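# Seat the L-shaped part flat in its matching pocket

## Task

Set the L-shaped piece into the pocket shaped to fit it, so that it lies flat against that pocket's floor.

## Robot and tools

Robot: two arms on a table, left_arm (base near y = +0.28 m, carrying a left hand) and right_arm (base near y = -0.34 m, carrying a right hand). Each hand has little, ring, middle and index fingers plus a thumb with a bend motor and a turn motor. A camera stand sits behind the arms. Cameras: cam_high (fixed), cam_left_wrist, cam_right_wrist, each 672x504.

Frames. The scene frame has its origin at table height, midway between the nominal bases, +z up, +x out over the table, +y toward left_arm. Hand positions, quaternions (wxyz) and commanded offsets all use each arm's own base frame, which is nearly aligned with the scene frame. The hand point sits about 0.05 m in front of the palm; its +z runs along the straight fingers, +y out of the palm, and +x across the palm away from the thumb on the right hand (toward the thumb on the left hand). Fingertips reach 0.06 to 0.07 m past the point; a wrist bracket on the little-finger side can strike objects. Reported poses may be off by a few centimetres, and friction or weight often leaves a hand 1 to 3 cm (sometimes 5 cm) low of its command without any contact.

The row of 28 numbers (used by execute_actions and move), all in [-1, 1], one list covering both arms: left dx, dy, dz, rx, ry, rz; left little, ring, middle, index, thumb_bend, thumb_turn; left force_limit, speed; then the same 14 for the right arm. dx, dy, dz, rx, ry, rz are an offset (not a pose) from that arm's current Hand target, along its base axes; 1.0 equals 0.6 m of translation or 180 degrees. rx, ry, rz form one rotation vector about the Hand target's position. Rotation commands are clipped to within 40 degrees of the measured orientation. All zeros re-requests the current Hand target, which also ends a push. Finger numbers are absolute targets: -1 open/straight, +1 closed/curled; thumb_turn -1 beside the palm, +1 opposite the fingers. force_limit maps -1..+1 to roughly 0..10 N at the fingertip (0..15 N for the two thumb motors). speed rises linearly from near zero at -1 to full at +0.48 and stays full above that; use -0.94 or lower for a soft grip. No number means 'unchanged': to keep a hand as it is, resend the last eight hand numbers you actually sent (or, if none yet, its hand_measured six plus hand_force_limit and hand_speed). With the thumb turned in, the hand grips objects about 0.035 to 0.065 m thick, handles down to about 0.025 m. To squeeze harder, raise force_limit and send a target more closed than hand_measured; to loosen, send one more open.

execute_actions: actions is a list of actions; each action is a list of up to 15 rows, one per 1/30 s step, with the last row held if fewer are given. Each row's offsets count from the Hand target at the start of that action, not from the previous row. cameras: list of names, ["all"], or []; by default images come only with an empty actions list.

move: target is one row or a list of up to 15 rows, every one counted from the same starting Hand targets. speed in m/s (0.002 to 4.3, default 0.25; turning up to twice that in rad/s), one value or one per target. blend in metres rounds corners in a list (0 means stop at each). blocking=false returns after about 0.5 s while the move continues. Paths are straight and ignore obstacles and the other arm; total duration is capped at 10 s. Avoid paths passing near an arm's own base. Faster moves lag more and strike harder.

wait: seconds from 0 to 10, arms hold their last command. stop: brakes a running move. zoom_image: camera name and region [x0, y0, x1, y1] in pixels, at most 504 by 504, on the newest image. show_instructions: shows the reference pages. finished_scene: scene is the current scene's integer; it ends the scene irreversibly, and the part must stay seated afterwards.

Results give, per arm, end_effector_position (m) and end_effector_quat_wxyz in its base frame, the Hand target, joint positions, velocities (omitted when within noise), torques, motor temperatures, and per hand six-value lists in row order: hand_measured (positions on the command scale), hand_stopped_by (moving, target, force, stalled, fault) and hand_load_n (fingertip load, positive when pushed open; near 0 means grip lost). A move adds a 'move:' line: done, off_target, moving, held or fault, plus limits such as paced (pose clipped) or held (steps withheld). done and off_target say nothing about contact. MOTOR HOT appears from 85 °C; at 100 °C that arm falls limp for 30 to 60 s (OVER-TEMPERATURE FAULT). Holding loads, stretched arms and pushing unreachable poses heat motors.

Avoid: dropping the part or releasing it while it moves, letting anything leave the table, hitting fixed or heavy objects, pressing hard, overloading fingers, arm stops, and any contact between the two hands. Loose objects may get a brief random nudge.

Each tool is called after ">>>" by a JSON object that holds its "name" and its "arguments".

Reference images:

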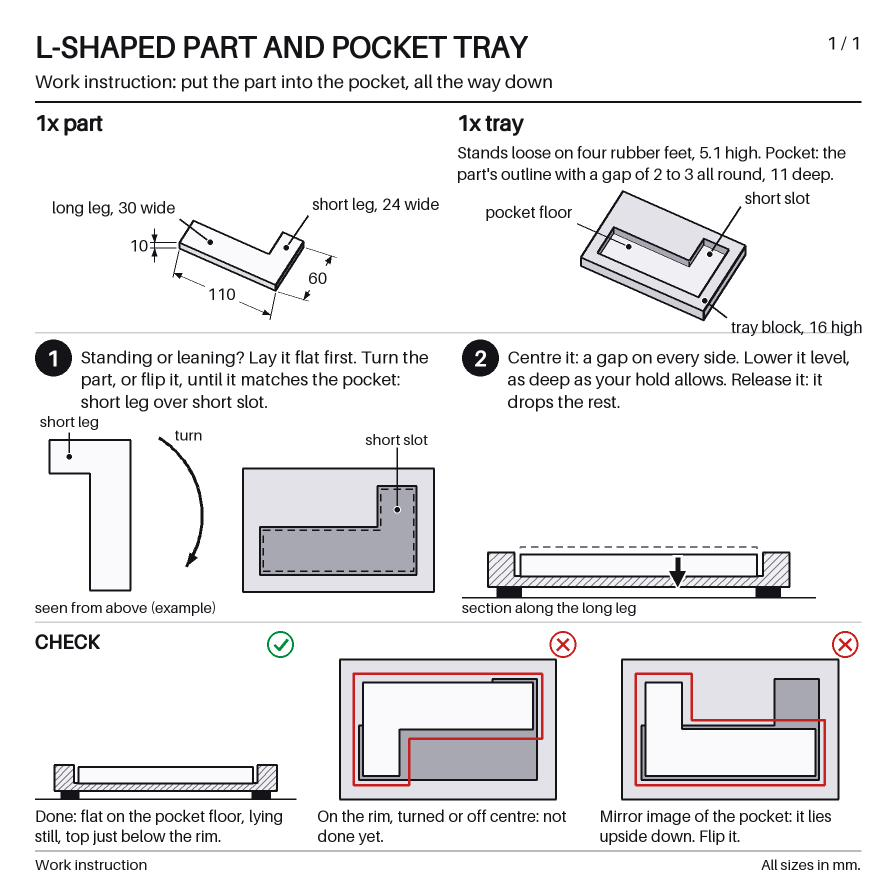

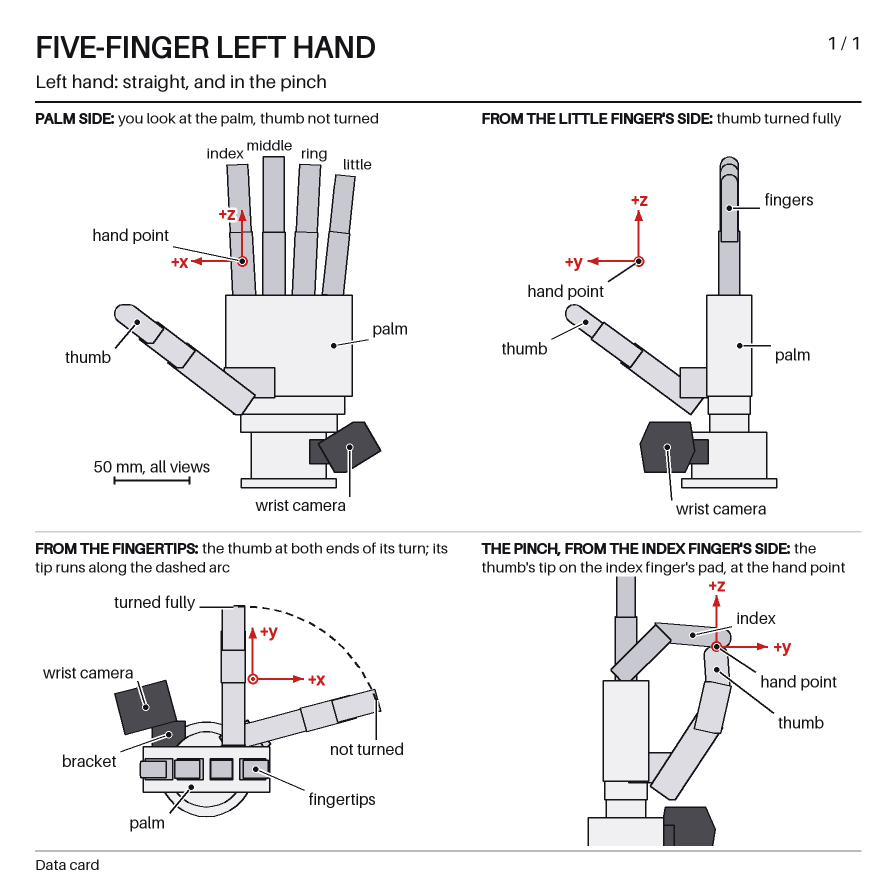

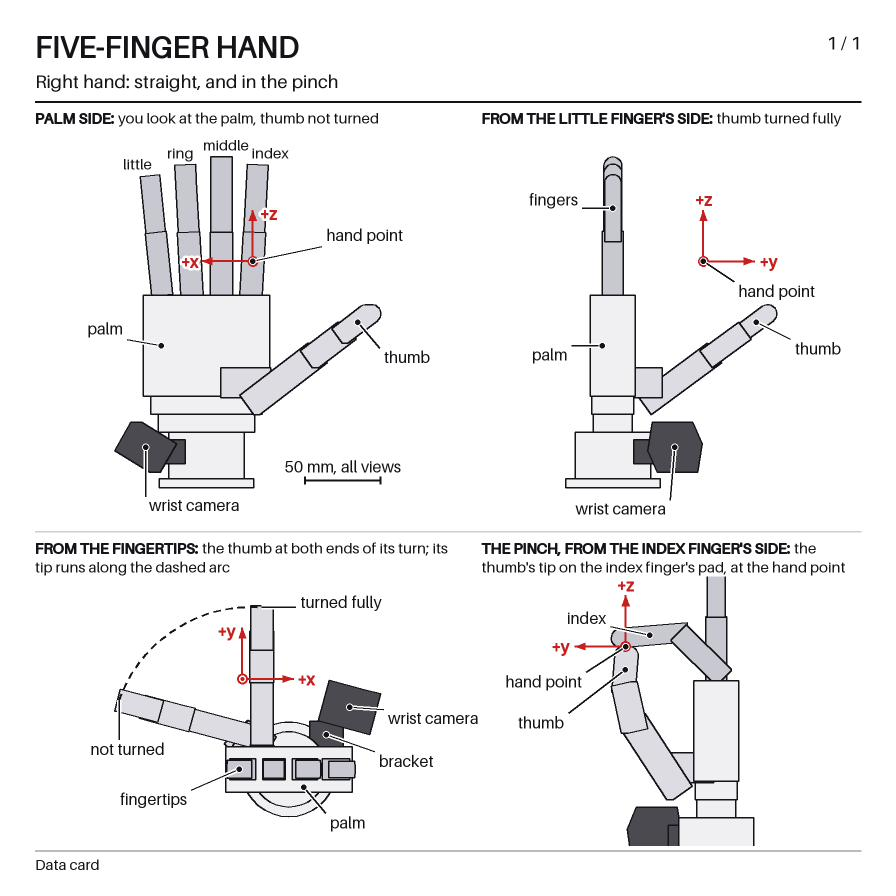

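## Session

>>> {"name": "execute_actions", "arguments": {"actions": []}}

>>> {"name": "zoom_image", "arguments": {"camera": "cam_high", "region": [240, 40, 672, 472]}}

Scene clock: 0.00 s.
left_arm: end_effector_position=(+0.5156, +0.0712, +0.3709) hand_measured=(-1.000, -1.000, -1.000, -1.000, -1.000, -1.000) hand_load_n=(+0.0, +0.0, +0.0, +0.0, +0.0, +0.0) hand_stopped_by=(target, target, target, target, target, target) hand_force_limit=0.00 hand_speed=-0.80 end_effector_quat_wxyz=(-0.111, +0.904, -0.391, +0.130) | right_arm: end_effector_position=(+0.5785, +0.4393, +0.1442) hand_measured=(-1.000, -1.000, -1.000, -1.000, -1.000, -1.000) hand_load_n=(+0.0, +0.0, +0.0, +0.0, +0.0, +0.0) hand_stopped_by=(target, target, target, target, target, target) hand_force_limit=0.00 hand_speed=-0.80 end_effector_quat_wxyz=(+0.301, +0.793, +0.033, +0.529)
Joint positions: left_arm=[0.239 1.606 1.955 -1.575 -0.02 -0.513] | right_arm=[0.926 2.316 2.021 -0.714 1.261 -1.142]
Joint velocities: within noise
Joint torques (N m): no reading
Motor temperatures (°C): left_arm=[33 25 36 29 30 24] | right_arm=[31 31 37 29 25 28]
Heat: left arm: hottest elbow 36 °C; right arm: hottest elbow 37 °C.
Hand target: left_arm +0.5192, +0.0721, +0.3824; -0.120, +0.902, -0.390, +0.142 | right_arm +0.5814, +0.4432, +0.1499; +0.295, +0.792, +0.027, +0.534
camera_calibration:
cam_left_wrist: T_world_to_cam=[[0.810574, 0.499446, 0.305817, -0.567287], [0.250844, -0.767961, 0.589332, -0.29848], [0.529195, -0.400985, -0.747772, 0.143765], [0, 0, 0, 1]] pos_world=[0.45862, 0.111756, 0.456893]
cam_right_wrist: T_world_to_cam=[[-0.186531, -0.705122, 0.684112, 0.317314], [-0.862204, -0.216318, -0.458052, 0.660064], [0.470968, -0.675285, -0.567609, 0.223914], [0, 0, 0, 1]] pos_world=[0.522842, 0.517735, 0.212361]

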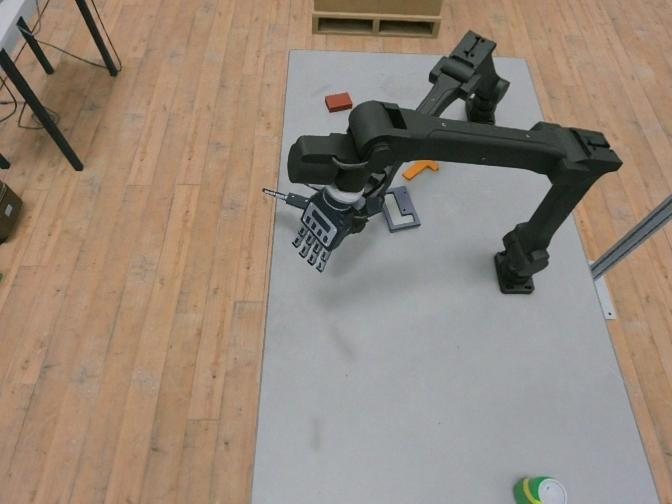

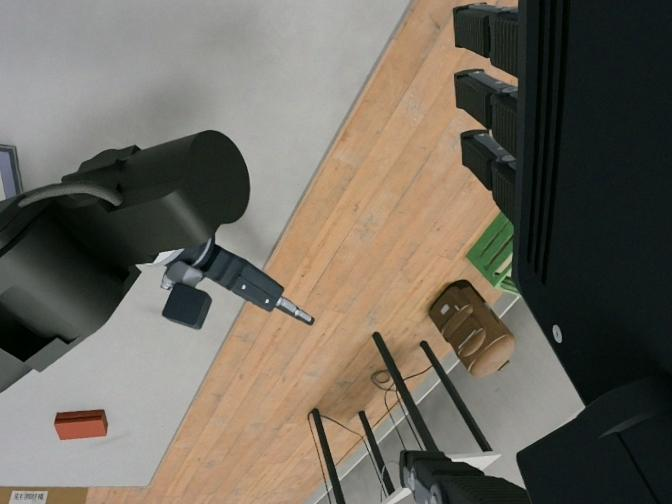

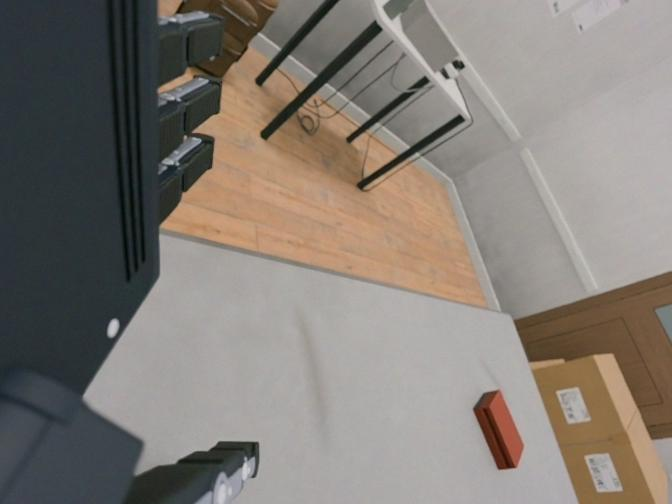

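Scaled by 1.167 from the camera's 672x504 image, which has a finer 960x720 frame.

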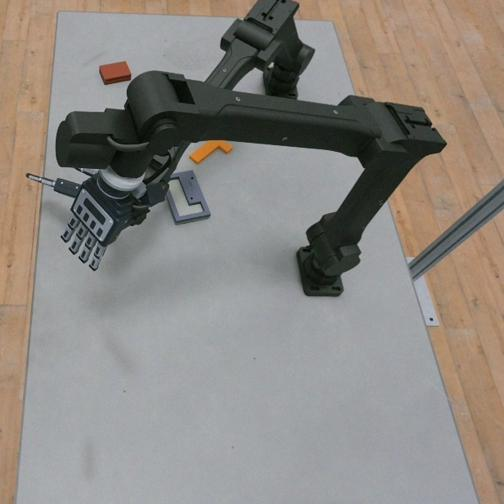

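>>> {"name": "zoom_image", "arguments": {"camera": "cam_high", "region": [370, 150, 450, 240]}}

Scaled by 5.600 from the camera's 672x504 image, which has a finer 960x720 frame.

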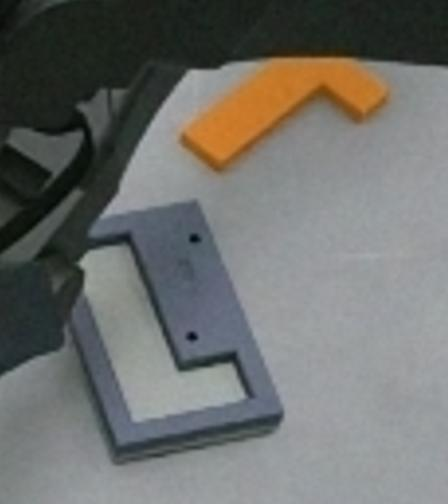

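>>> {"name": "execute_actions", "arguments": {"actions": [], "cameras": ["cam_high"]}}

>>> {"name": "zoom_image", "arguments": {"camera": "cam_high", "region": [380, 145, 460, 205]}}

Scene clock: 72.47 s.
left_arm: end_effector_position=(+0.5156, +0.0712, +0.3709) hand_measured=(-1.000, -1.000, -1.000, -1.000, -1.000, -1.000) hand_load_n=(+0.0, +0.0, +0.0, +0.0, +0.0, +0.0) hand_stopped_by=(target, target, target, target, target, target) hand_force_limit=0.00 hand_speed=-0.80 end_effector_quat_wxyz=(-0.111, +0.904, -0.391, +0.130) | right_arm: end_effector_position=(+0.5785, +0.4393, +0.1442) hand_measured=(-1.000, -1.000, -1.000, -1.000, -1.000, -1.000) hand_load_n=(+0.0, +0.0, +0.0, +0.0, +0.0, +0.0) hand_stopped_by=(target, target, target, target, target, target) hand_force_limit=0.00 hand_speed=-0.80 end_effector_quat_wxyz=(+0.301, +0.793, +0.033, +0.529)
Joint positions: left_arm=[0.239 1.606 1.955 -1.575 -0.02 -0.513] | right_arm=[0.926 2.316 2.021 -0.714 1.261 -1.142]
Joint velocities: within noise
Joint torques (N m): left_arm=[1.32 -11.93 12.19 1.07 -0.03 0.04] | right_arm=[-0.15 -23.71 8.79 1.36 0.86 -0.16]
Motor temperatures (°C): left_arm=[33 27 44 29 30 24] | right_arm=[31 36 43 29 27 28]
Heat: left arm: hottest elbow 44 °C; right arm: hottest elbow 43 °C.
Hand target: left_arm +0.5192, +0.0721, +0.3824; -0.120, +0.902, -0.390, +0.142 | right_arm +0.5814, +0.4432, +0.1499; +0.295, +0.792, +0.027, +0.534
Images, in order (width x height): cam_high 672x504.

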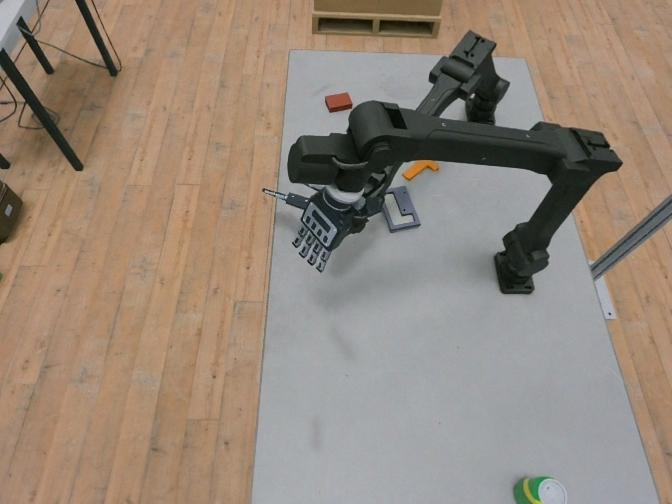

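Scaled by 6.300 from the camera's 672x504 image, which has a finer 960x720 frame.

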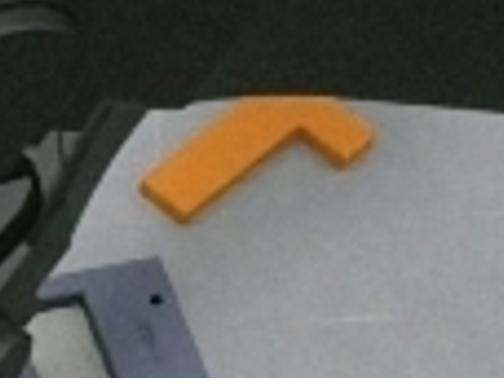

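>>> {"name": "move", "arguments": {"target": [[0,0,0.03,0,0,0,0.2,0.2,0.2,0.2,-1,1,-0.3,-0.2,-0.386,-0.905,0.15,0,0,-0.294,0.2,0.2,0.2,0.2,-1,1,-0.3,-0.2],[-0.4653,-0.7935,-0.3,0.0482,-0.1708,-0.4684,0.2,0.2,0.2,0.2,-1,1,-0.3,-0.2,-0.386,-0.905,0.15,0,0,-0.294,0.2,0.2,0.2,0.2,-1,1,-0.3,-0.2]], "speed": [0.4, 0.35], "cameras": ["cam_high", "cam_left_wrist"]}}

Scene clock: 244.60 s.
left_arm: end_effector_position=(+0.2398, -0.4015, +0.2094) hand_measured=(+0.200, +0.200, +0.200, +0.200, -1.000, +1.000) hand_load_n=(+0.0, +0.0, +0.0, +0.0, +0.0, +0.0) hand_stopped_by=(target, target, target, target, target, target) hand_force_limit=-0.30 hand_speed=-0.20 end_effector_quat_wxyz=(+0.145, -0.343, +0.850, -0.373) | right_arm: end_effector_position=(+0.3519, -0.0979, +0.2377) hand_measured=(+0.200, +0.200, +0.200, +0.200, -1.000, +1.000) hand_load_n=(+0.0, +0.0, +0.0, +0.0, +0.0, +0.5) hand_stopped_by=(target, target, target, target, target, target) hand_force_limit=-0.30 hand_speed=-0.20 end_effector_quat_wxyz=(+0.501, +0.720, -0.332, +0.347)
Joint positions: left_arm=[-1.005 1.157 0.977 -0.575 -0.137 -0.142] | right_arm=[0.254 1.523 1.098 -1.436 1.299 -0.232]
Joint torques (N m): left_arm=[0.97 -6.24 10.4 2.33 -0.18 0.18] | right_arm=[-0.21 -12.69 5.55 0.58 1.11 -0.33]
Motor temperatures (°C): left_arm=[33 28 49 29 30 24] | right_arm=[31 40 47 29 27 28]
Heat: left arm: hottest elbow 49 °C; right arm: hottest elbow 47 °C.
Hand target: left_arm +0.2400, -0.4040, +0.2023; +0.146, -0.337, +0.853, -0.371 | right_arm +0.3499, -0.0998, +0.2397; +0.502, +0.721, -0.329, +0.347
Off the commanded pose: left_arm 0.007 m, 1 deg | right_arm 0.004 m, 0 deg.
move: done
camera_calibration:
cam_left_wrist: T_world_to_cam=[[0.321025, -0.634805, 0.702827, -0.479422], [-0.946529, -0.189961, 0.260763, 0.0908443], [-0.032024, -0.748957, -0.661844, -0.0437151], [0, 0, 0, 1]] pos_world=[0.238493, -0.319824, 0.284329]
Images, in order (width x height): cam_high 672x504, cam_left_wrist 672x504.

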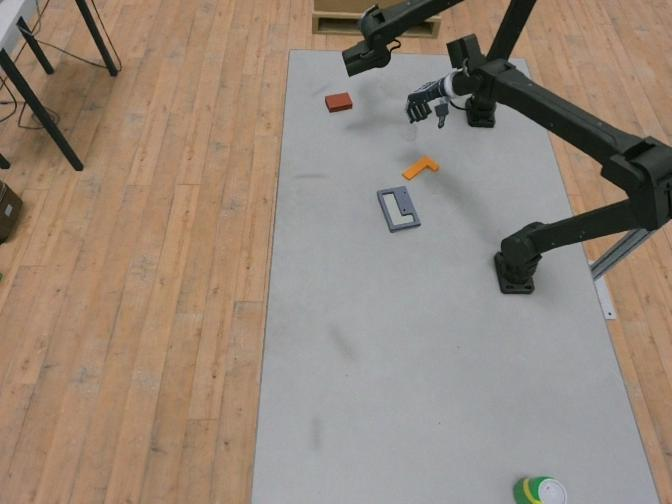

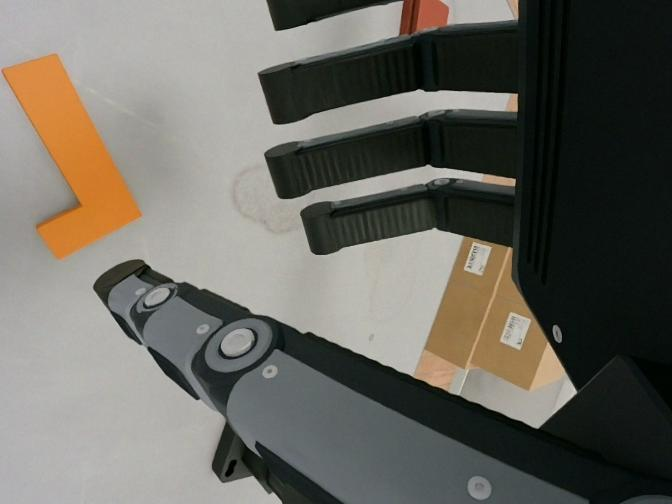

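>>> {"name": "move", "arguments": {"target": [0.0035,-0.0107,-0.2372,0,0,0.0056,0.2,0.2,0.2,0.2,-1,1,-0.3,-0.2,0,0,0,0,0,0,0.2,0.2,0.2,0.2,-1,1,-0.3,-0.2], "speed": 0.15, "cameras": ["cam_left_wrist"]}}

Scene clock: 271.53 s.
left_arm: end_effector_position=(+0.2461, -0.4085, +0.0680) hand_measured=(+0.200, +0.200, +0.200, +0.200, -1.000, +1.000) hand_load_n=(+0.0, +0.0, +0.0, +0.0, +0.0, +0.0) hand_stopped_by=(target, target, target, target, target, target) hand_force_limit=-0.30 hand_speed=-0.20 end_effector_quat_wxyz=(+0.152, -0.344, +0.849, -0.372) | right_arm: end_effector_position=(+0.3519, -0.0979, +0.2377) hand_measured=(+0.200, +0.200, +0.200, +0.200, -1.000, +1.000) hand_load_n=(+0.0, +0.0, +0.0, +0.0, +0.0, +0.0) hand_stopped_by=(target, target, target, target, target, target) hand_force_limit=-0.30 hand_speed=-0.20 end_effector_quat_wxyz=(+0.501, +0.720, -0.332, +0.347)
Joint positions: left_arm=[-1.01 1.348 0.734 -0.141 -0.156 -0.141] | right_arm=[0.254 1.523 1.098 -1.436 1.299 -0.232]
Joint torques (N m): left_arm=[0.62 -7.06 8.62 2.36 -0.19 -0.03] | right_arm=[-0.62 -12.69 5.49 0.54 1.1 -0.32]
Heat: left arm: hottest elbow 49 °C; right arm: hottest elbow 46 °C.
Hand target: left_arm +0.2421, -0.4103, +0.0599; +0.150, -0.344, +0.850, -0.369 | right_arm +0.3499, -0.0998, +0.2397; +0.502, +0.721, -0.329, +0.347
Off the commanded pose: left_arm 0.009 m, 0 deg | right_arm 0.003 m, 0 deg.
move: done
camera_calibration:
cam_left_wrist: T_world_to_cam=[[0.318031, -0.636806, 0.702377, -0.386654], [-0.94792, -0.199967, 0.247912, 0.129512], [-0.0174196, -0.744641, -0.667237, -0.143813], [0, 0, 0, 1]] pos_world=[0.24323, -0.327415, 0.143512]
Images, in order (width x height): cam_left_wrist 672x504.

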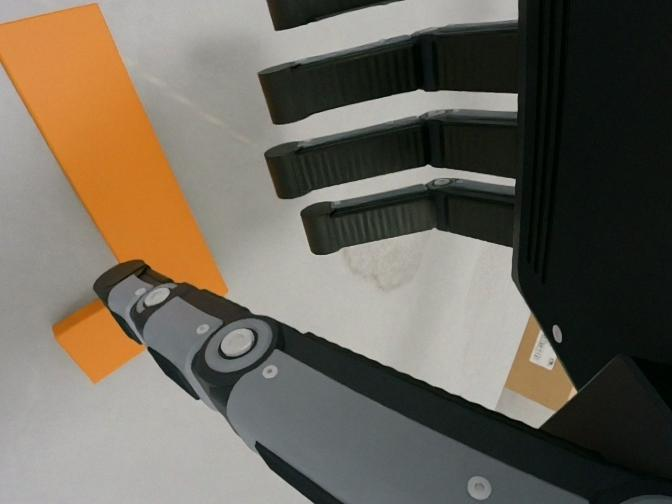

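>>> {"name": "move", "arguments": {"target": [-0.0028,0.0007,-0.0533,0,0,0,0.2,0.2,0.2,0.2,-1,1,-0.3,-0.2,0,0,0,0,0,0,0.2,0.2,0.2,0.2,-1,1,-0.3,-0.2], "speed": 0.06, "cameras": ["cam_left_wrist"]}}

>>> {"name": "zoom_image", "arguments": {"camera": "cam_left_wrist", "region": [0, 200, 400, 500]}}

Scene clock: 305.17 s.
left_arm: end_effector_position=(+0.2454, -0.4099, +0.0379) hand_measured=(+0.200, +0.200, +0.200, +0.200, -1.000, +1.000) hand_load_n=(+0.0, +0.0, +0.0, +0.0, +0.0, +0.0) hand_stopped_by=(target, target, target, target, target, target) hand_force_limit=-0.30 hand_speed=-0.20 end_effector_quat_wxyz=(+0.153, -0.344, +0.848, -0.374) | right_arm: end_effector_position=(+0.3519, -0.0979, +0.2377) hand_measured=(+0.200, +0.200, +0.200, +0.200, -1.000, +1.000) hand_load_n=(+0.0, +0.0, +0.0, +0.0, +0.0, +0.0) hand_stopped_by=(target, target, target, target, target, target) hand_force_limit=-0.30 hand_speed=-0.20 end_effector_quat_wxyz=(+0.501, +0.720, -0.332, +0.347)
Joint positions: left_arm=[-1.014 1.412 0.694 -0.033 -0.159 -0.144] | right_arm=[0.254 1.523 1.098 -1.436 1.299 -0.232]
Joint torques (N m): left_arm=[0.62 -7.24 7.82 2.43 -0.19 -0.03] | right_arm=[-0.09 -12.92 5.48 0.55 1.1 -0.34]
Heat: left arm: hottest elbow 49 °C; right arm: hottest elbow 45 °C.
Hand target: left_arm +0.2404, -0.4100, +0.0281; +0.149, -0.344, +0.850, -0.370 | right_arm +0.3499, -0.0998, +0.2397; +0.502, +0.721, -0.329, +0.347
Off the commanded pose: left_arm 0.011 m, 1 deg | right_arm 0.003 m, 0 deg.
move: off_target (left_arm)
camera_calibration:
cam_left_wrist: T_world_to_cam=[[0.316438, -0.63437, 0.705296, -0.364869], [-0.948474, -0.198872, 0.246671, 0.136611], [-0.0162171, -0.747011, -0.664614, -0.1663], [0, 0, 0, 1]] pos_world=[0.242334, -0.328522, 0.113117]
Images, in order (width x height): cam_left_wrist 672x504.

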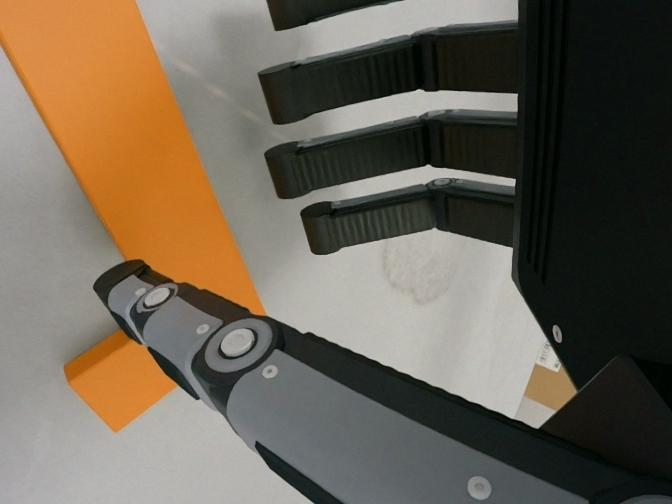

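Scaled by 1.260 from the camera's 672x504 image, which has a finer 960x720 frame.

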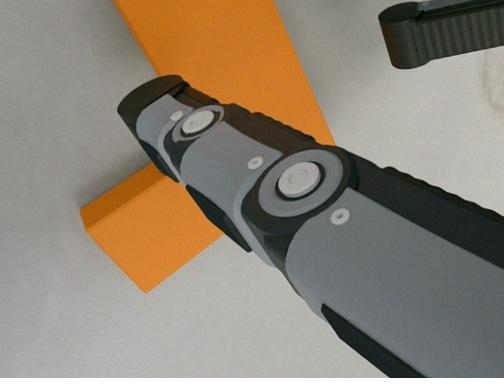

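>>> {"name": "move", "arguments": {"target": [0.0,0.002,-0.0385,0,0,0,0.2,0.2,0.2,0.2,-1,1,-0.3,-0.2,0,0,0,0,0,0,0.2,0.2,0.2,0.2,-1,1,-0.3,-0.2], "speed": 0.05, "cameras": ["cam_left_wrist"]}}

Scene clock: 320.07 s.
left_arm: end_effector_position=(+0.2466, -0.4116, +0.0192) hand_measured=(+0.200, +0.200, +0.200, +0.200, -1.000, +1.000) hand_load_n=(+0.5, +0.0, -2.0, +0.0, +0.0, +0.0) hand_stopped_by=(target, target, target, target, target, target) hand_force_limit=-0.30 hand_speed=-0.20 end_effector_quat_wxyz=(+0.154, -0.343, +0.846, -0.378) | right_arm: end_effector_position=(+0.3519, -0.0979, +0.2377) hand_measured=(+0.200, +0.200, +0.200, +0.200, -1.000, +1.000) hand_load_n=(+0.0, +0.0, +0.0, +0.0, +0.0, +0.0) hand_stopped_by=(target, target, target, target, target, target) hand_force_limit=-0.30 hand_speed=-0.20 end_effector_quat_wxyz=(+0.501, +0.720, -0.332, +0.347)
Joint positions: left_arm=[-1.014 1.458 0.67 0.047 -0.16 -0.144] | right_arm=[0.254 1.523 1.098 -1.436 1.299 -0.232]
Joint torques (N m): left_arm=[0.73 -7.12 7.08 2.29 -0.12 -0.02] | right_arm=[-0.03 -12.81 5.56 0.58 1.1 -0.34]
Heat: left arm: hottest elbow 48 °C; right arm: hottest elbow 45 °C.
Hand target: left_arm +0.2404, -0.4089, +0.0050; +0.149, -0.344, +0.850, -0.370 | right_arm +0.3499, -0.0998, +0.2397; +0.502, +0.721, -0.329, +0.347
Off the commanded pose: left_arm 0.016 m, 1 deg | right_arm 0.003 m, 0 deg.
move: off_target (left_arm)
camera_calibration:
cam_left_wrist: T_world_to_cam=[[0.312588, -0.628191, 0.712506, -0.349768], [-0.949814, -0.197301, 0.242746, 0.143078], [-0.0119128, -0.752628, -0.658338, -0.183419], [0, 0, 0, 1]] pos_world=[0.243046, -0.329538, 0.0937281]
Images, in order (width x height): cam_left_wrist 672x504.

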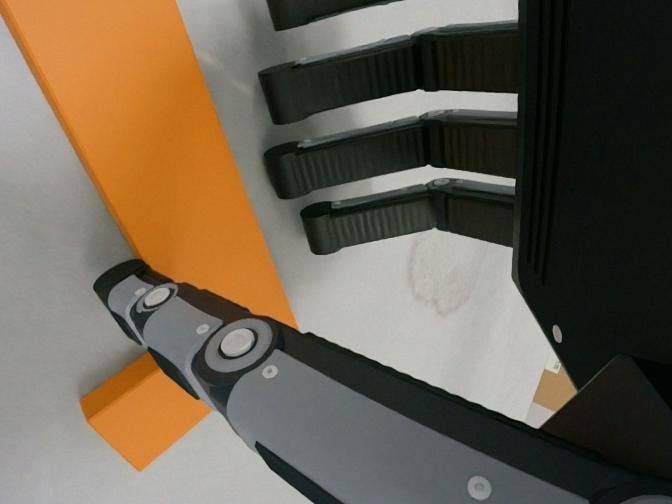

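>>> {"name": "execute_actions", "arguments": {"actions": [[[0,0,0.01,0,0,0,0.2,0.2,0.2,0.2,-0.3,1,-0.3,-0.92,0,0,0,0,0,0,0.2,0.2,0.2,0.2,-1,1,-0.3,-0.2]],[[0,0,0,0,0,0,0.2,0.2,0.2,0.2,-0.3,1,-0.3,-0.92,0,0,0,0,0,0,0.2,0.2,0.2,0.2,-1,1,-0.3,-0.2]],[[0,0,0,0,0,0,0.2,0.2,0.2,0.2,-0.3,1,-0.3,-0.92,0,0,0,0,0,0,0.2,0.2,0.2,0.2,-1,1,-0.3,-0.2]]], "cameras": ["cam_left_wrist"]}}

Scene clock: 330.63 s.
left_arm: end_effector_position=(+0.2467, -0.4116, +0.0193) hand_measured=(+0.200, +0.200, +0.200, +0.200, -0.768, +1.000) hand_load_n=(+0.0, +0.0, +3.0, +0.0, +5.0, +2.0) hand_stopped_by=(target, target, target, target, force, target) hand_force_limit=-0.30 hand_speed=-0.92 end_effector_quat_wxyz=(+0.154, -0.343, +0.846, -0.379) | right_arm: end_effector_position=(+0.3519, -0.0979, +0.2377) hand_measured=(+0.200, +0.200, +0.200, +0.200, -1.000, +1.000) hand_load_n=(+0.5, +0.0, +0.0, +0.0, +0.0, +0.0) hand_stopped_by=(target, target, target, target, target, target) hand_force_limit=-0.30 hand_speed=-0.20 end_effector_quat_wxyz=(+0.501, +0.720, -0.332, +0.347)
Joint positions: left_arm=[-1.014 1.458 0.67 0.048 -0.16 -0.144] | right_arm=[0.254 1.523 1.098 -1.436 1.299 -0.232]
Joint torques (N m): left_arm=[0.79 -7.88 7.6 1.46 -0.12 -0.02] | right_arm=[-0.15 -12.63 5.5 0.55 1.11 -0.35]
Heat: left arm: hottest elbow 46 °C; right arm: hottest elbow 45 °C.
Hand target: left_arm +0.2404, -0.4089, +0.0111; +0.149, -0.344, +0.850, -0.370 | right_arm +0.3499, -0.0998, +0.2397; +0.502, +0.721, -0.329, +0.347
Off the commanded pose: left_arm 0.011 m, 1 deg | right_arm 0.003 m, 0 deg.
camera_calibration:
cam_left_wrist: T_world_to_cam=[[0.312435, -0.627975, 0.712764, -0.349778], [-0.949867, -0.197274, 0.242561, 0.143193], [-0.0117124, -0.752815, -0.658128, -0.183624], [0, 0, 0, 1]] pos_world=[0.243146, -0.329638, 0.0937284]
Images, in order (width x height): cam_left_wrist 672x504.

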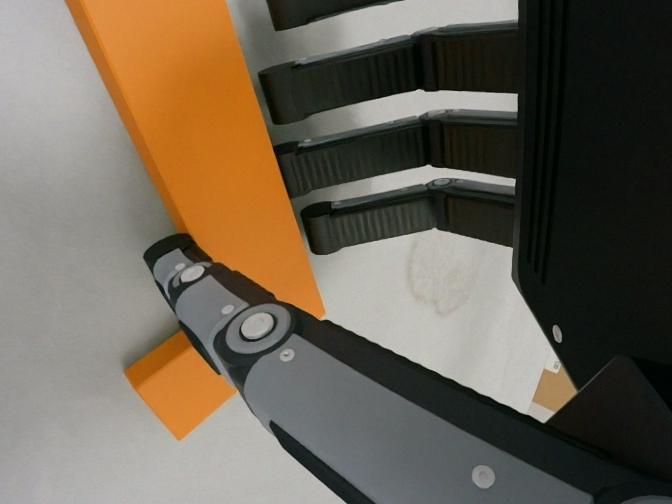

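>>> {"name": "execute_actions", "arguments": {"actions": [[[0,0,0,0,0,0,0.2,0.4,0.24,0.4,-0.3,1,-0.3,-0.92,0,0,0,0,0,0,0.2,0.2,0.2,0.2,-1,1,-0.3,-0.2]],[[0,0,0,0,0,0,0.2,0.4,0.24,0.4,-0.3,1,-0.3,-0.92,0,0,0,0,0,0,0.2,0.2,0.2,0.2,-1,1,-0.3,-0.2]]]}}

Scene clock: 336.33 s.
left_arm: end_effector_position=(+0.2467, -0.4116, +0.0193) hand_measured=(+0.200, +0.400, +0.206, +0.280, -0.770, +1.000) hand_load_n=(+0.0, +0.0, +4.0, +3.5, +8.0, +0.5) hand_stopped_by=(target, target, force, force, force, target) hand_force_limit=-0.30 hand_speed=-0.92 end_effector_quat_wxyz=(+0.154, -0.343, +0.846, -0.379) | right_arm: end_effector_position=(+0.3519, -0.0979, +0.2377) hand_measured=(+0.200, +0.200, +0.200, +0.200, -1.000, +1.000) hand_load_n=(+0.0, +0.0, +0.0, +0.0, +0.0, +0.0) hand_stopped_by=(target, target, target, target, target, target) hand_force_limit=-0.30 hand_speed=-0.20 end_effector_quat_wxyz=(+0.501, +0.720, -0.332, +0.347)
Joint positions: left_arm=[-1.014 1.458 0.67 0.048 -0.16 -0.144] | right_arm=[0.254 1.523 1.098 -1.436 1.299 -0.232]
Joint torques (N m): left_arm=[0.79 -7.88 7.61 1.47 -0.12 -0.02] | right_arm=[-0.38 -12.86 5.49 0.54 1.11 -0.35]
Motor temperatures (°C): left_arm=[33 28 46 29 30 24] | right_arm=[30 35 45 29 28 28]
Heat: left arm: hottest elbow 46 °C; right arm: hottest elbow 45 °C.
Hand target: left_arm +0.2404, -0.4089, +0.0111; +0.149, -0.344, +0.850, -0.370 | right_arm +0.3499, -0.0998, +0.2397; +0.502, +0.721, -0.329, +0.347
Off the commanded pose: left_arm 0.011 m, 1 deg | right_arm 0.003 m, 0 deg.

>>> {"name": "move", "arguments": {"target": [[0,0,0.2148,0,0,0,0.2,0.4,0.24,0.4,-0.3,1,-0.3,-0.92,0,0,0,0,0,0,0.2,0.2,0.2,0.2,-1,1,-0.3,-0.2],[0.0243,0.0115,0.2482,0.3019,-0.4002,-0.0611,0.2,0.4,0.24,0.4,-0.3,1,-0.3,-0.92,0,0,0,0.5448,-0.1487,0.1158,0.2,0.2,0.2,0.2,-1,1,-0.3,-0.2]], "speed": [0.1, 0.2], "blend": [0.02, 0], "cameras": ["cam_high", "cam_left_wrist"]}}

Scene clock: 432.63 s.
left_arm: end_effector_position=(+0.2588, -0.4019, +0.1689) hand_measured=(+0.200, +0.400, +0.206, +0.280, -0.770, +1.000) hand_load_n=(+0.0, +0.0, +5.0, +3.5, +7.5, +0.5) hand_stopped_by=(target, target, force, force, force, target) hand_force_limit=-0.30 hand_speed=-0.92 end_effector_quat_wxyz=(+0.701, +0.091, +0.699, -0.110) | right_arm: end_effector_position=(+0.3488, -0.0948, +0.2391) hand_measured=(+0.200, +0.200, +0.200, +0.200, -1.000, +1.000) hand_load_n=(+0.0, +0.0, +0.0, +0.0, +0.0, +0.0) hand_stopped_by=(target, target, target, target, target, target) hand_force_limit=-0.30 hand_speed=-0.20 end_effector_quat_wxyz=(-0.349, +0.798, -0.451, +0.194)
Joint positions: left_arm=[-1.433 1.614 0.682 0.945 -1.148 1.558] | right_arm=[-0.557 1.112 1.064 -1.074 -0.713 -0.93]
Joint torques (N m): left_arm=[0.62 -8.23 6.12 2.22 0.03 0.21] | right_arm=[-0.79 -6.95 8.17 1.03 -0.77 -0.31]
Heat: left arm: hottest elbow 45 °C; right arm: hottest elbow 44 °C.
Hand target: left_arm +0.2550, -0.4019, +0.1599; +0.700, +0.104, +0.699, -0.104 | right_arm +0.3499, -0.0998, +0.2397; -0.348, +0.800, -0.448, +0.195
Off the commanded pose: left_arm 0.010 m, 2 deg | right_arm 0.005 m, 0 deg.
move: done
camera_calibration:
cam_left_wrist: T_world_to_cam=[[-0.252822, -0.94896, -0.188562, -0.284562], [-0.482751, 0.292629, -0.825421, 0.376745], [0.83847, -0.117656, -0.532095, -0.0636979], [0, 0, 0, 1]] pos_world=[0.163339, -0.387779, 0.223422]
Images, in order (width x height): cam_high 672x504, cam_left_wrist 672x504.

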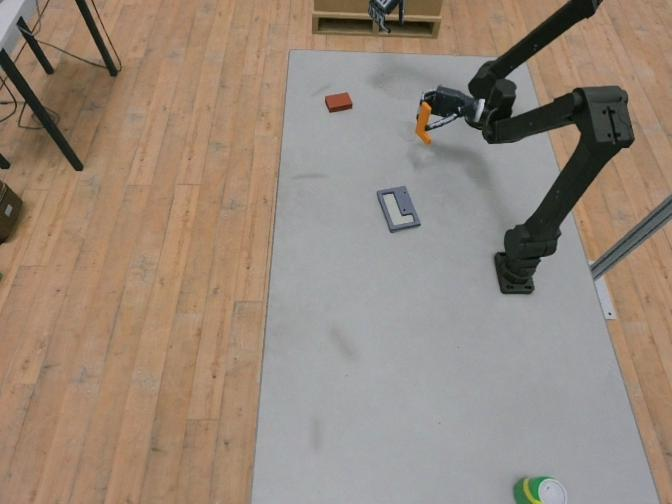

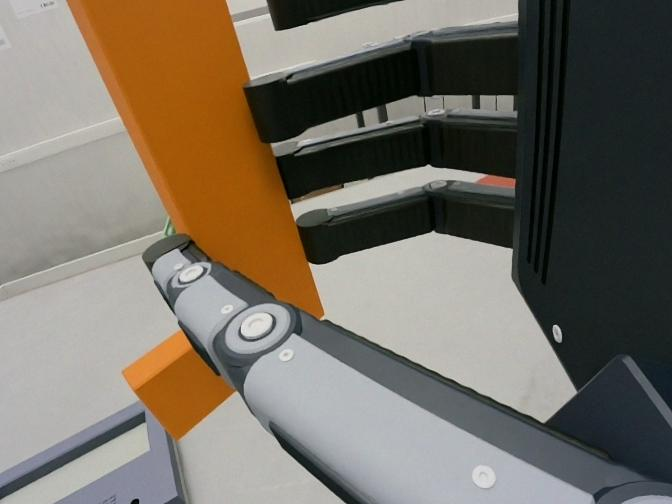

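>>> {"name": "move", "arguments": {"target": [0,0,-0.198,0,0,0,0.2,0.4,0.24,0.4,-0.3,1,-0.3,-0.92,0,0,0,0,0,0,0.2,0.2,0.2,0.2,-1,1,-0.3,-0.2], "speed": 0.12, "cameras": ["cam_high", "cam_left_wrist"]}}

>>> {"name": "zoom_image", "arguments": {"camera": "cam_high", "region": [370, 70, 550, 205]}}

Scene clock: 448.90 s.
left_arm: end_effector_position=(+0.2580, -0.3971, +0.0454) hand_measured=(+0.200, +0.400, +0.206, +0.280, -0.770, +1.000) hand_load_n=(+0.0, +0.5, +5.0, +3.5, +7.0, +0.5) hand_stopped_by=(target, target, force, force, force, target) hand_force_limit=-0.30 hand_speed=-0.92 end_effector_quat_wxyz=(+0.699, +0.098, +0.701, -0.104) | right_arm: end_effector_position=(+0.3488, -0.0948, +0.2391) hand_measured=(+0.200, +0.200, +0.200, +0.200, -1.000, +1.000) hand_load_n=(+0.0, +0.0, +0.0, +0.0, +0.0, +0.0) hand_stopped_by=(target, target, target, target, target, target) hand_force_limit=-0.30 hand_speed=-0.20 end_effector_quat_wxyz=(-0.349, +0.798, -0.451, +0.194)
Joint positions: left_arm=[-1.433 1.991 0.661 1.326 -1.147 1.558] | right_arm=[-0.557 1.112 1.064 -1.074 -0.713 -0.93]
Joint torques (N m): left_arm=[0.67 -9.58 4.49 2.17 -0.01 0.2] | right_arm=[-0.73 -6.95 8.21 1.1 -0.79 -0.3]
Heat: left arm: hottest elbow 44 °C; right arm: hottest elbow 46 °C.
Hand target: left_arm +0.2550, -0.4021, +0.0412; +0.700, +0.104, +0.699, -0.104 | right_arm +0.3499, -0.0998, +0.2397; -0.348, +0.800, -0.448, +0.195
Off the commanded pose: left_arm 0.007 m, 1 deg | right_arm 0.005 m, 0 deg.
move: done
camera_calibration:
cam_left_wrist: T_world_to_cam=[[-0.254337, -0.94504, -0.205456, -0.300781], [-0.484315, 0.308344, -0.818757, 0.279265], [0.837109, -0.108735, -0.536121, -0.124098], [0, 0, 0, 1]] pos_world=[0.162636, -0.383854, 0.100322]
Images, in order (width x height): cam_high 672x504, cam_left_wrist 672x504.

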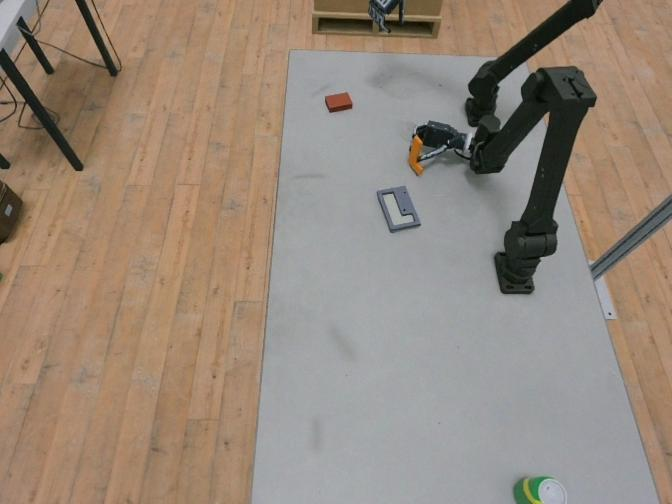

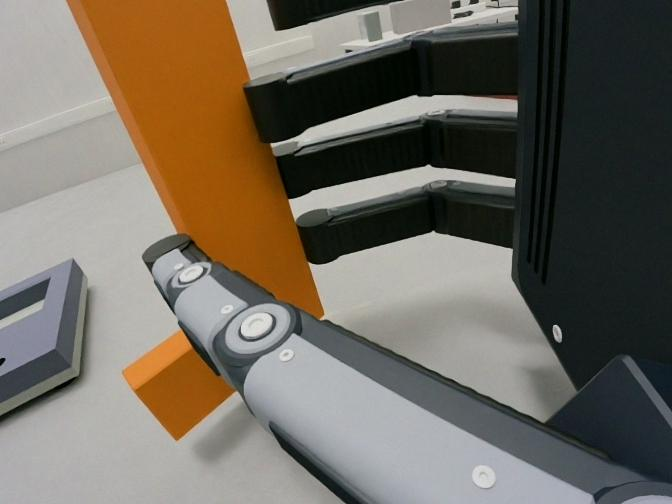

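Scaled by 2.800 from the camera's 672x504 image, which has a finer 960x720 frame.

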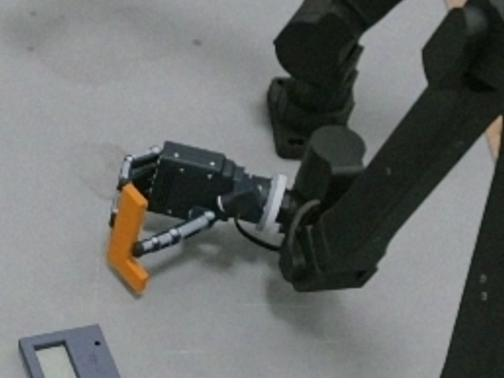

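>>> {"name": "move", "arguments": {"target": [0,0,-0.0167,0,0,0,0.2,0.4,0.24,0.4,-0.3,1,-0.3,-0.92,0,0,0,0,0,0,0.2,0.2,0.2,0.2,-1,1,-0.3,-0.2], "speed": 0.04, "cameras": ["cam_left_wrist"]}}

>>> {"name": "zoom_image", "arguments": {"camera": "cam_left_wrist", "region": [90, 300, 390, 500]}}

Scene clock: 455.53 s.
left_arm: end_effector_position=(+0.2577, -0.3949, +0.0341) hand_measured=(+0.200, +0.400, +0.206, +0.280, -0.770, +1.000) hand_load_n=(+0.0, +0.0, +5.0, +3.5, +7.5, +0.5) hand_stopped_by=(target, target, force, force, force, target) hand_force_limit=-0.30 hand_speed=-0.92 end_effector_quat_wxyz=(+0.698, +0.101, +0.702, -0.101) | right_arm: end_effector_position=(+0.3488, -0.0948, +0.2391) hand_measured=(+0.200, +0.200, +0.200, +0.200, -1.000, +1.000) hand_load_n=(+0.0, +0.0, +0.0, +0.0, +0.0, +0.0) hand_stopped_by=(target, target, target, target, target, target) hand_force_limit=-0.30 hand_speed=-0.20 end_effector_quat_wxyz=(-0.349, +0.798, -0.451, +0.194)
Joint positions: left_arm=[-1.433 2.026 0.661 1.354 -1.147 1.559] | right_arm=[-0.557 1.112 1.064 -1.074 -0.713 -0.93]
Joint torques (N m): left_arm=[0.62 -9.76 4.67 2.18 -0.02 0.21] | right_arm=[-0.79 -6.89 8.2 1.01 -0.78 -0.31]
Heat: left arm: hottest elbow 44 °C; right arm: hottest elbow 47 °C.
Hand target: left_arm +0.2550, -0.4020, +0.0310; +0.700, +0.104, +0.699, -0.104 | right_arm +0.3499, -0.0998, +0.2397; -0.348, +0.800, -0.448, +0.195
Off the commanded pose: left_arm 0.008 m, 1 deg | right_arm 0.005 m, 0 deg.
move: done
camera_calibration:
cam_left_wrist: T_world_to_cam=[[-0.254567, -0.943525, -0.212031, -0.300224], [-0.484942, 0.314244, -0.816139, 0.271595], [0.836676, -0.104939, -0.537551, -0.127952], [0, 0, 0, 1]] pos_world=[0.162335, -0.382043, 0.0892217]
Images, in order (width x height): cam_left_wrist 672x504.

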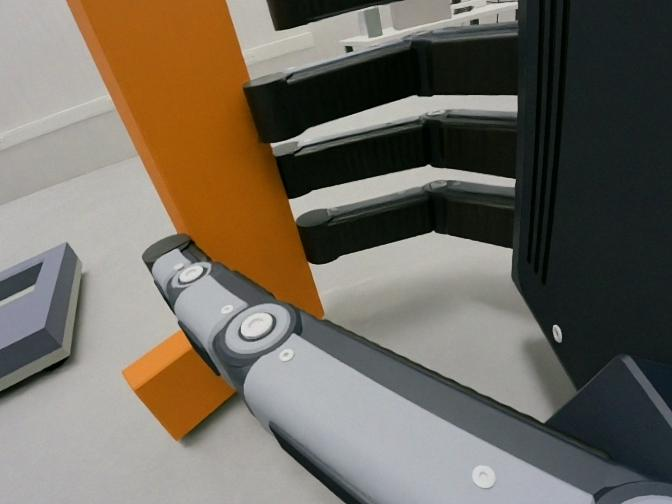

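Scaled by 1.680 from the camera's 672x504 image, which has a finer 960x720 frame.

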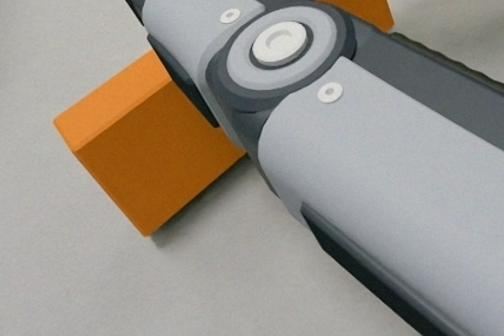

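>>> {"name": "move", "arguments": {"target": [0,0,-0.01,0,0,0,0.2,0.4,0.24,0.4,-0.3,1,-0.3,-0.92,0,0,0,0,0,0,0.2,0.2,0.2,0.2,-1,1,-0.3,-0.2], "speed": 0.03, "cameras": ["cam_left_wrist"]}}

>>> {"name": "zoom_image", "arguments": {"camera": "cam_left_wrist", "region": [90, 300, 390, 500]}}

Scene clock: 461.00 s.
left_arm: end_effector_position=(+0.2574, -0.3943, +0.0315) hand_measured=(+0.200, +0.400, +0.206, +0.280, -0.770, +1.000) hand_load_n=(+0.0, +0.0, +5.0, +3.5, +7.5, +0.5) hand_stopped_by=(target, target, force, force, force, target) hand_force_limit=-0.30 hand_speed=-0.92 end_effector_quat_wxyz=(+0.699, +0.101, +0.700, -0.101) | right_arm: end_effector_position=(+0.3488, -0.0948, +0.2391) hand_measured=(+0.200, +0.200, +0.200, +0.200, -1.000, +1.000) hand_load_n=(+0.0, +0.0, +0.0, +0.0, +0.0, +0.0) hand_stopped_by=(target, target, target, target, target, target) hand_force_limit=-0.30 hand_speed=-0.20 end_effector_quat_wxyz=(-0.349, +0.798, -0.451, +0.194)
Joint positions: left_arm=[-1.434 2.038 0.661 1.374 -1.146 1.567] | right_arm=[-0.557 1.112 1.064 -1.074 -0.713 -0.93]
Joint torques (N m): left_arm=[0.73 -9.11 4.85 2.03 -0.03 0.13] | right_arm=[-0.73 -6.71 8.21 1.02 -0.8 -0.31]
Heat: left arm: hottest elbow 43 °C; right arm: hottest elbow 47 °C.
Hand target: left_arm +0.2550, -0.4021, +0.0251; +0.700, +0.104, +0.699, -0.104 | right_arm +0.3499, -0.0998, +0.2397; -0.348, +0.800, -0.448, +0.195
Off the commanded pose: left_arm 0.010 m, 1 deg | right_arm 0.005 m, 0 deg.
move: done
camera_calibration:
cam_left_wrist: T_world_to_cam=[[-0.25494, -0.943119, -0.213384, -0.300063], [-0.481792, 0.315226, -0.817624, 0.268766], [0.838381, -0.105639, -0.53475, -0.129952], [0, 0, 0, 1]] pos_world=[0.16194, -0.381445, 0.0862288]
Images, in order (width x height): cam_left_wrist 672x504.

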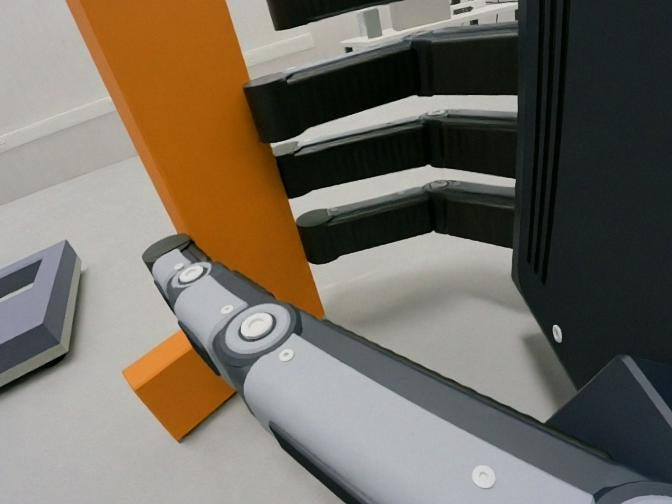

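Scaled by 1.680 from the camera's 672x504 image, which has a finer 960x720 frame.

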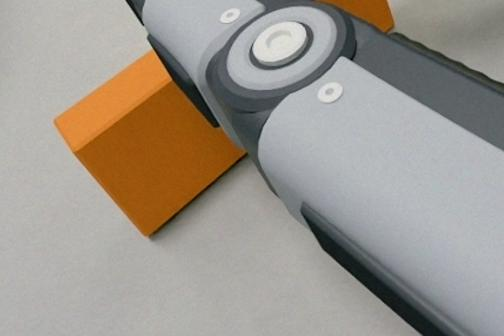

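>>> {"name": "execute_actions", "arguments": {"actions": [[[0,0,0.005,0,0,0,0.2,0.4,0.24,0.4,-1,1,-0.3,-0.9,0,0,0,0,0,0,0.2,0.2,0.2,0.2,-1,1,-0.3,-0.2]],[[0,0,0,0,0,0,0.2,0.4,0.24,0.4,-1,1,-0.3,-0.9,0,0,0,0,0,0,0.2,0.2,0.2,0.2,-1,1,-0.3,-0.2]],[[0,0,0,0,0,0,0.0,0.0,0.0,0.0,-1,1,-0.3,-0.85,0,0,0,0,0,0,0.2,0.2,0.2,0.2,-1,1,-0.3,-0.2]],[[0,0,0,0,0,0,0.0,0.0,0.0,0.0,-1,1,-0.3,-0.85,0,0,0,0,0,0,0.2,0.2,0.2,0.2,-1,1,-0.3,-0.2]]], "cameras": ["cam_high", "cam_left_wrist"]}}

>>> {"name": "zoom_image", "arguments": {"camera": "cam_high", "region": [380, 100, 480, 220]}}

Scene clock: 473.63 s.
left_arm: end_effector_position=(+0.2574, -0.3943, +0.0314) hand_measured=(+0.000, +0.000, +0.000, +0.000, -1.000, +1.000) hand_load_n=(+0.0, +0.0, +0.0, +0.0, -0.5, +0.0) hand_stopped_by=(target, target, target, target, target, target) hand_force_limit=-0.30 hand_speed=-0.85 end_effector_quat_wxyz=(+0.699, +0.102, +0.700, -0.101) | right_arm: end_effector_position=(+0.3488, -0.0948, +0.2391) hand_measured=(+0.200, +0.200, +0.200, +0.200, -1.000, +1.000) hand_load_n=(+0.0, +0.0, +0.0, +0.0, +0.0, +0.0) hand_stopped_by=(target, target, target, target, target, target) hand_force_limit=-0.30 hand_speed=-0.20 end_effector_quat_wxyz=(-0.349, +0.798, -0.451, +0.194)
Joint positions: left_arm=[-1.434 2.039 0.661 1.374 -1.146 1.568] | right_arm=[-0.557 1.112 1.064 -1.074 -0.713 -0.93]
Joint torques (N m): left_arm=[0.73 -9.88 4.72 1.74 -0.04 0.13] | right_arm=[-0.79 -7 8.18 1.05 -0.79 -0.32]
Heat: left arm: hottest elbow 43 °C; right arm: hottest elbow 48 °C.
Hand target: left_arm +0.2550, -0.4020, +0.0280; +0.700, +0.105, +0.699, -0.104 | right_arm +0.3499, -0.0998, +0.2397; -0.348, +0.800, -0.448, +0.195
Off the commanded pose: left_arm 0.009 m, 0 deg | right_arm 0.005 m, 0 deg.
camera_calibration:
cam_left_wrist: T_world_to_cam=[[-0.254907, -0.942877, -0.214488, -0.299926], [-0.481663, 0.316149, -0.817343, 0.268943], [0.838465, -0.105036, -0.534738, -0.129706], [0, 0, 0, 1]] pos_world=[0.161841, -0.381443, 0.0861294]
Images, in order (width x height): cam_high 672x504, cam_left_wrist 672x504.

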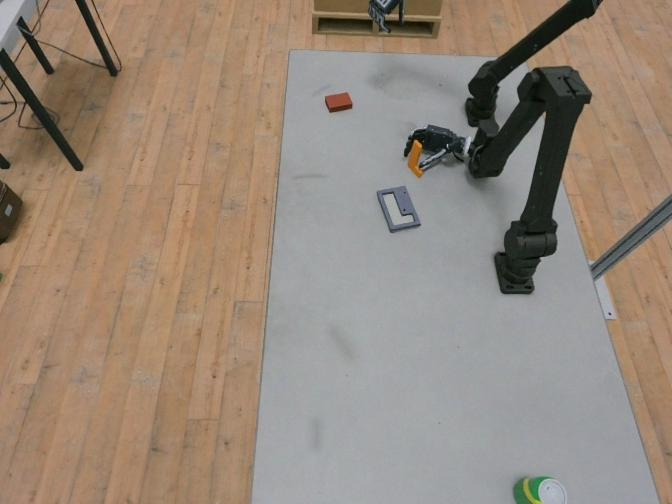

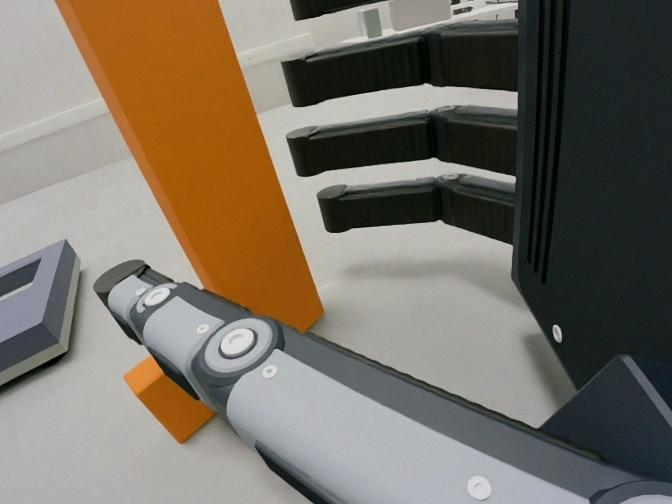

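Scaled by 4.200 from the camera's 672x504 image, which has a finer 960x720 frame.

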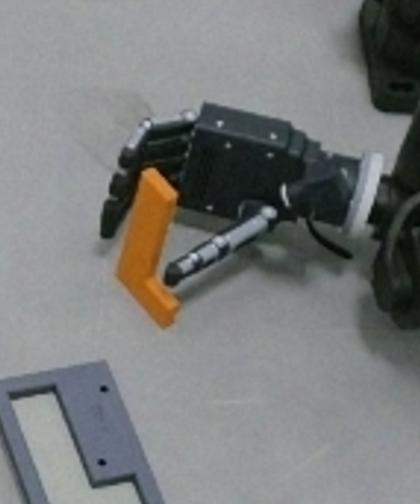

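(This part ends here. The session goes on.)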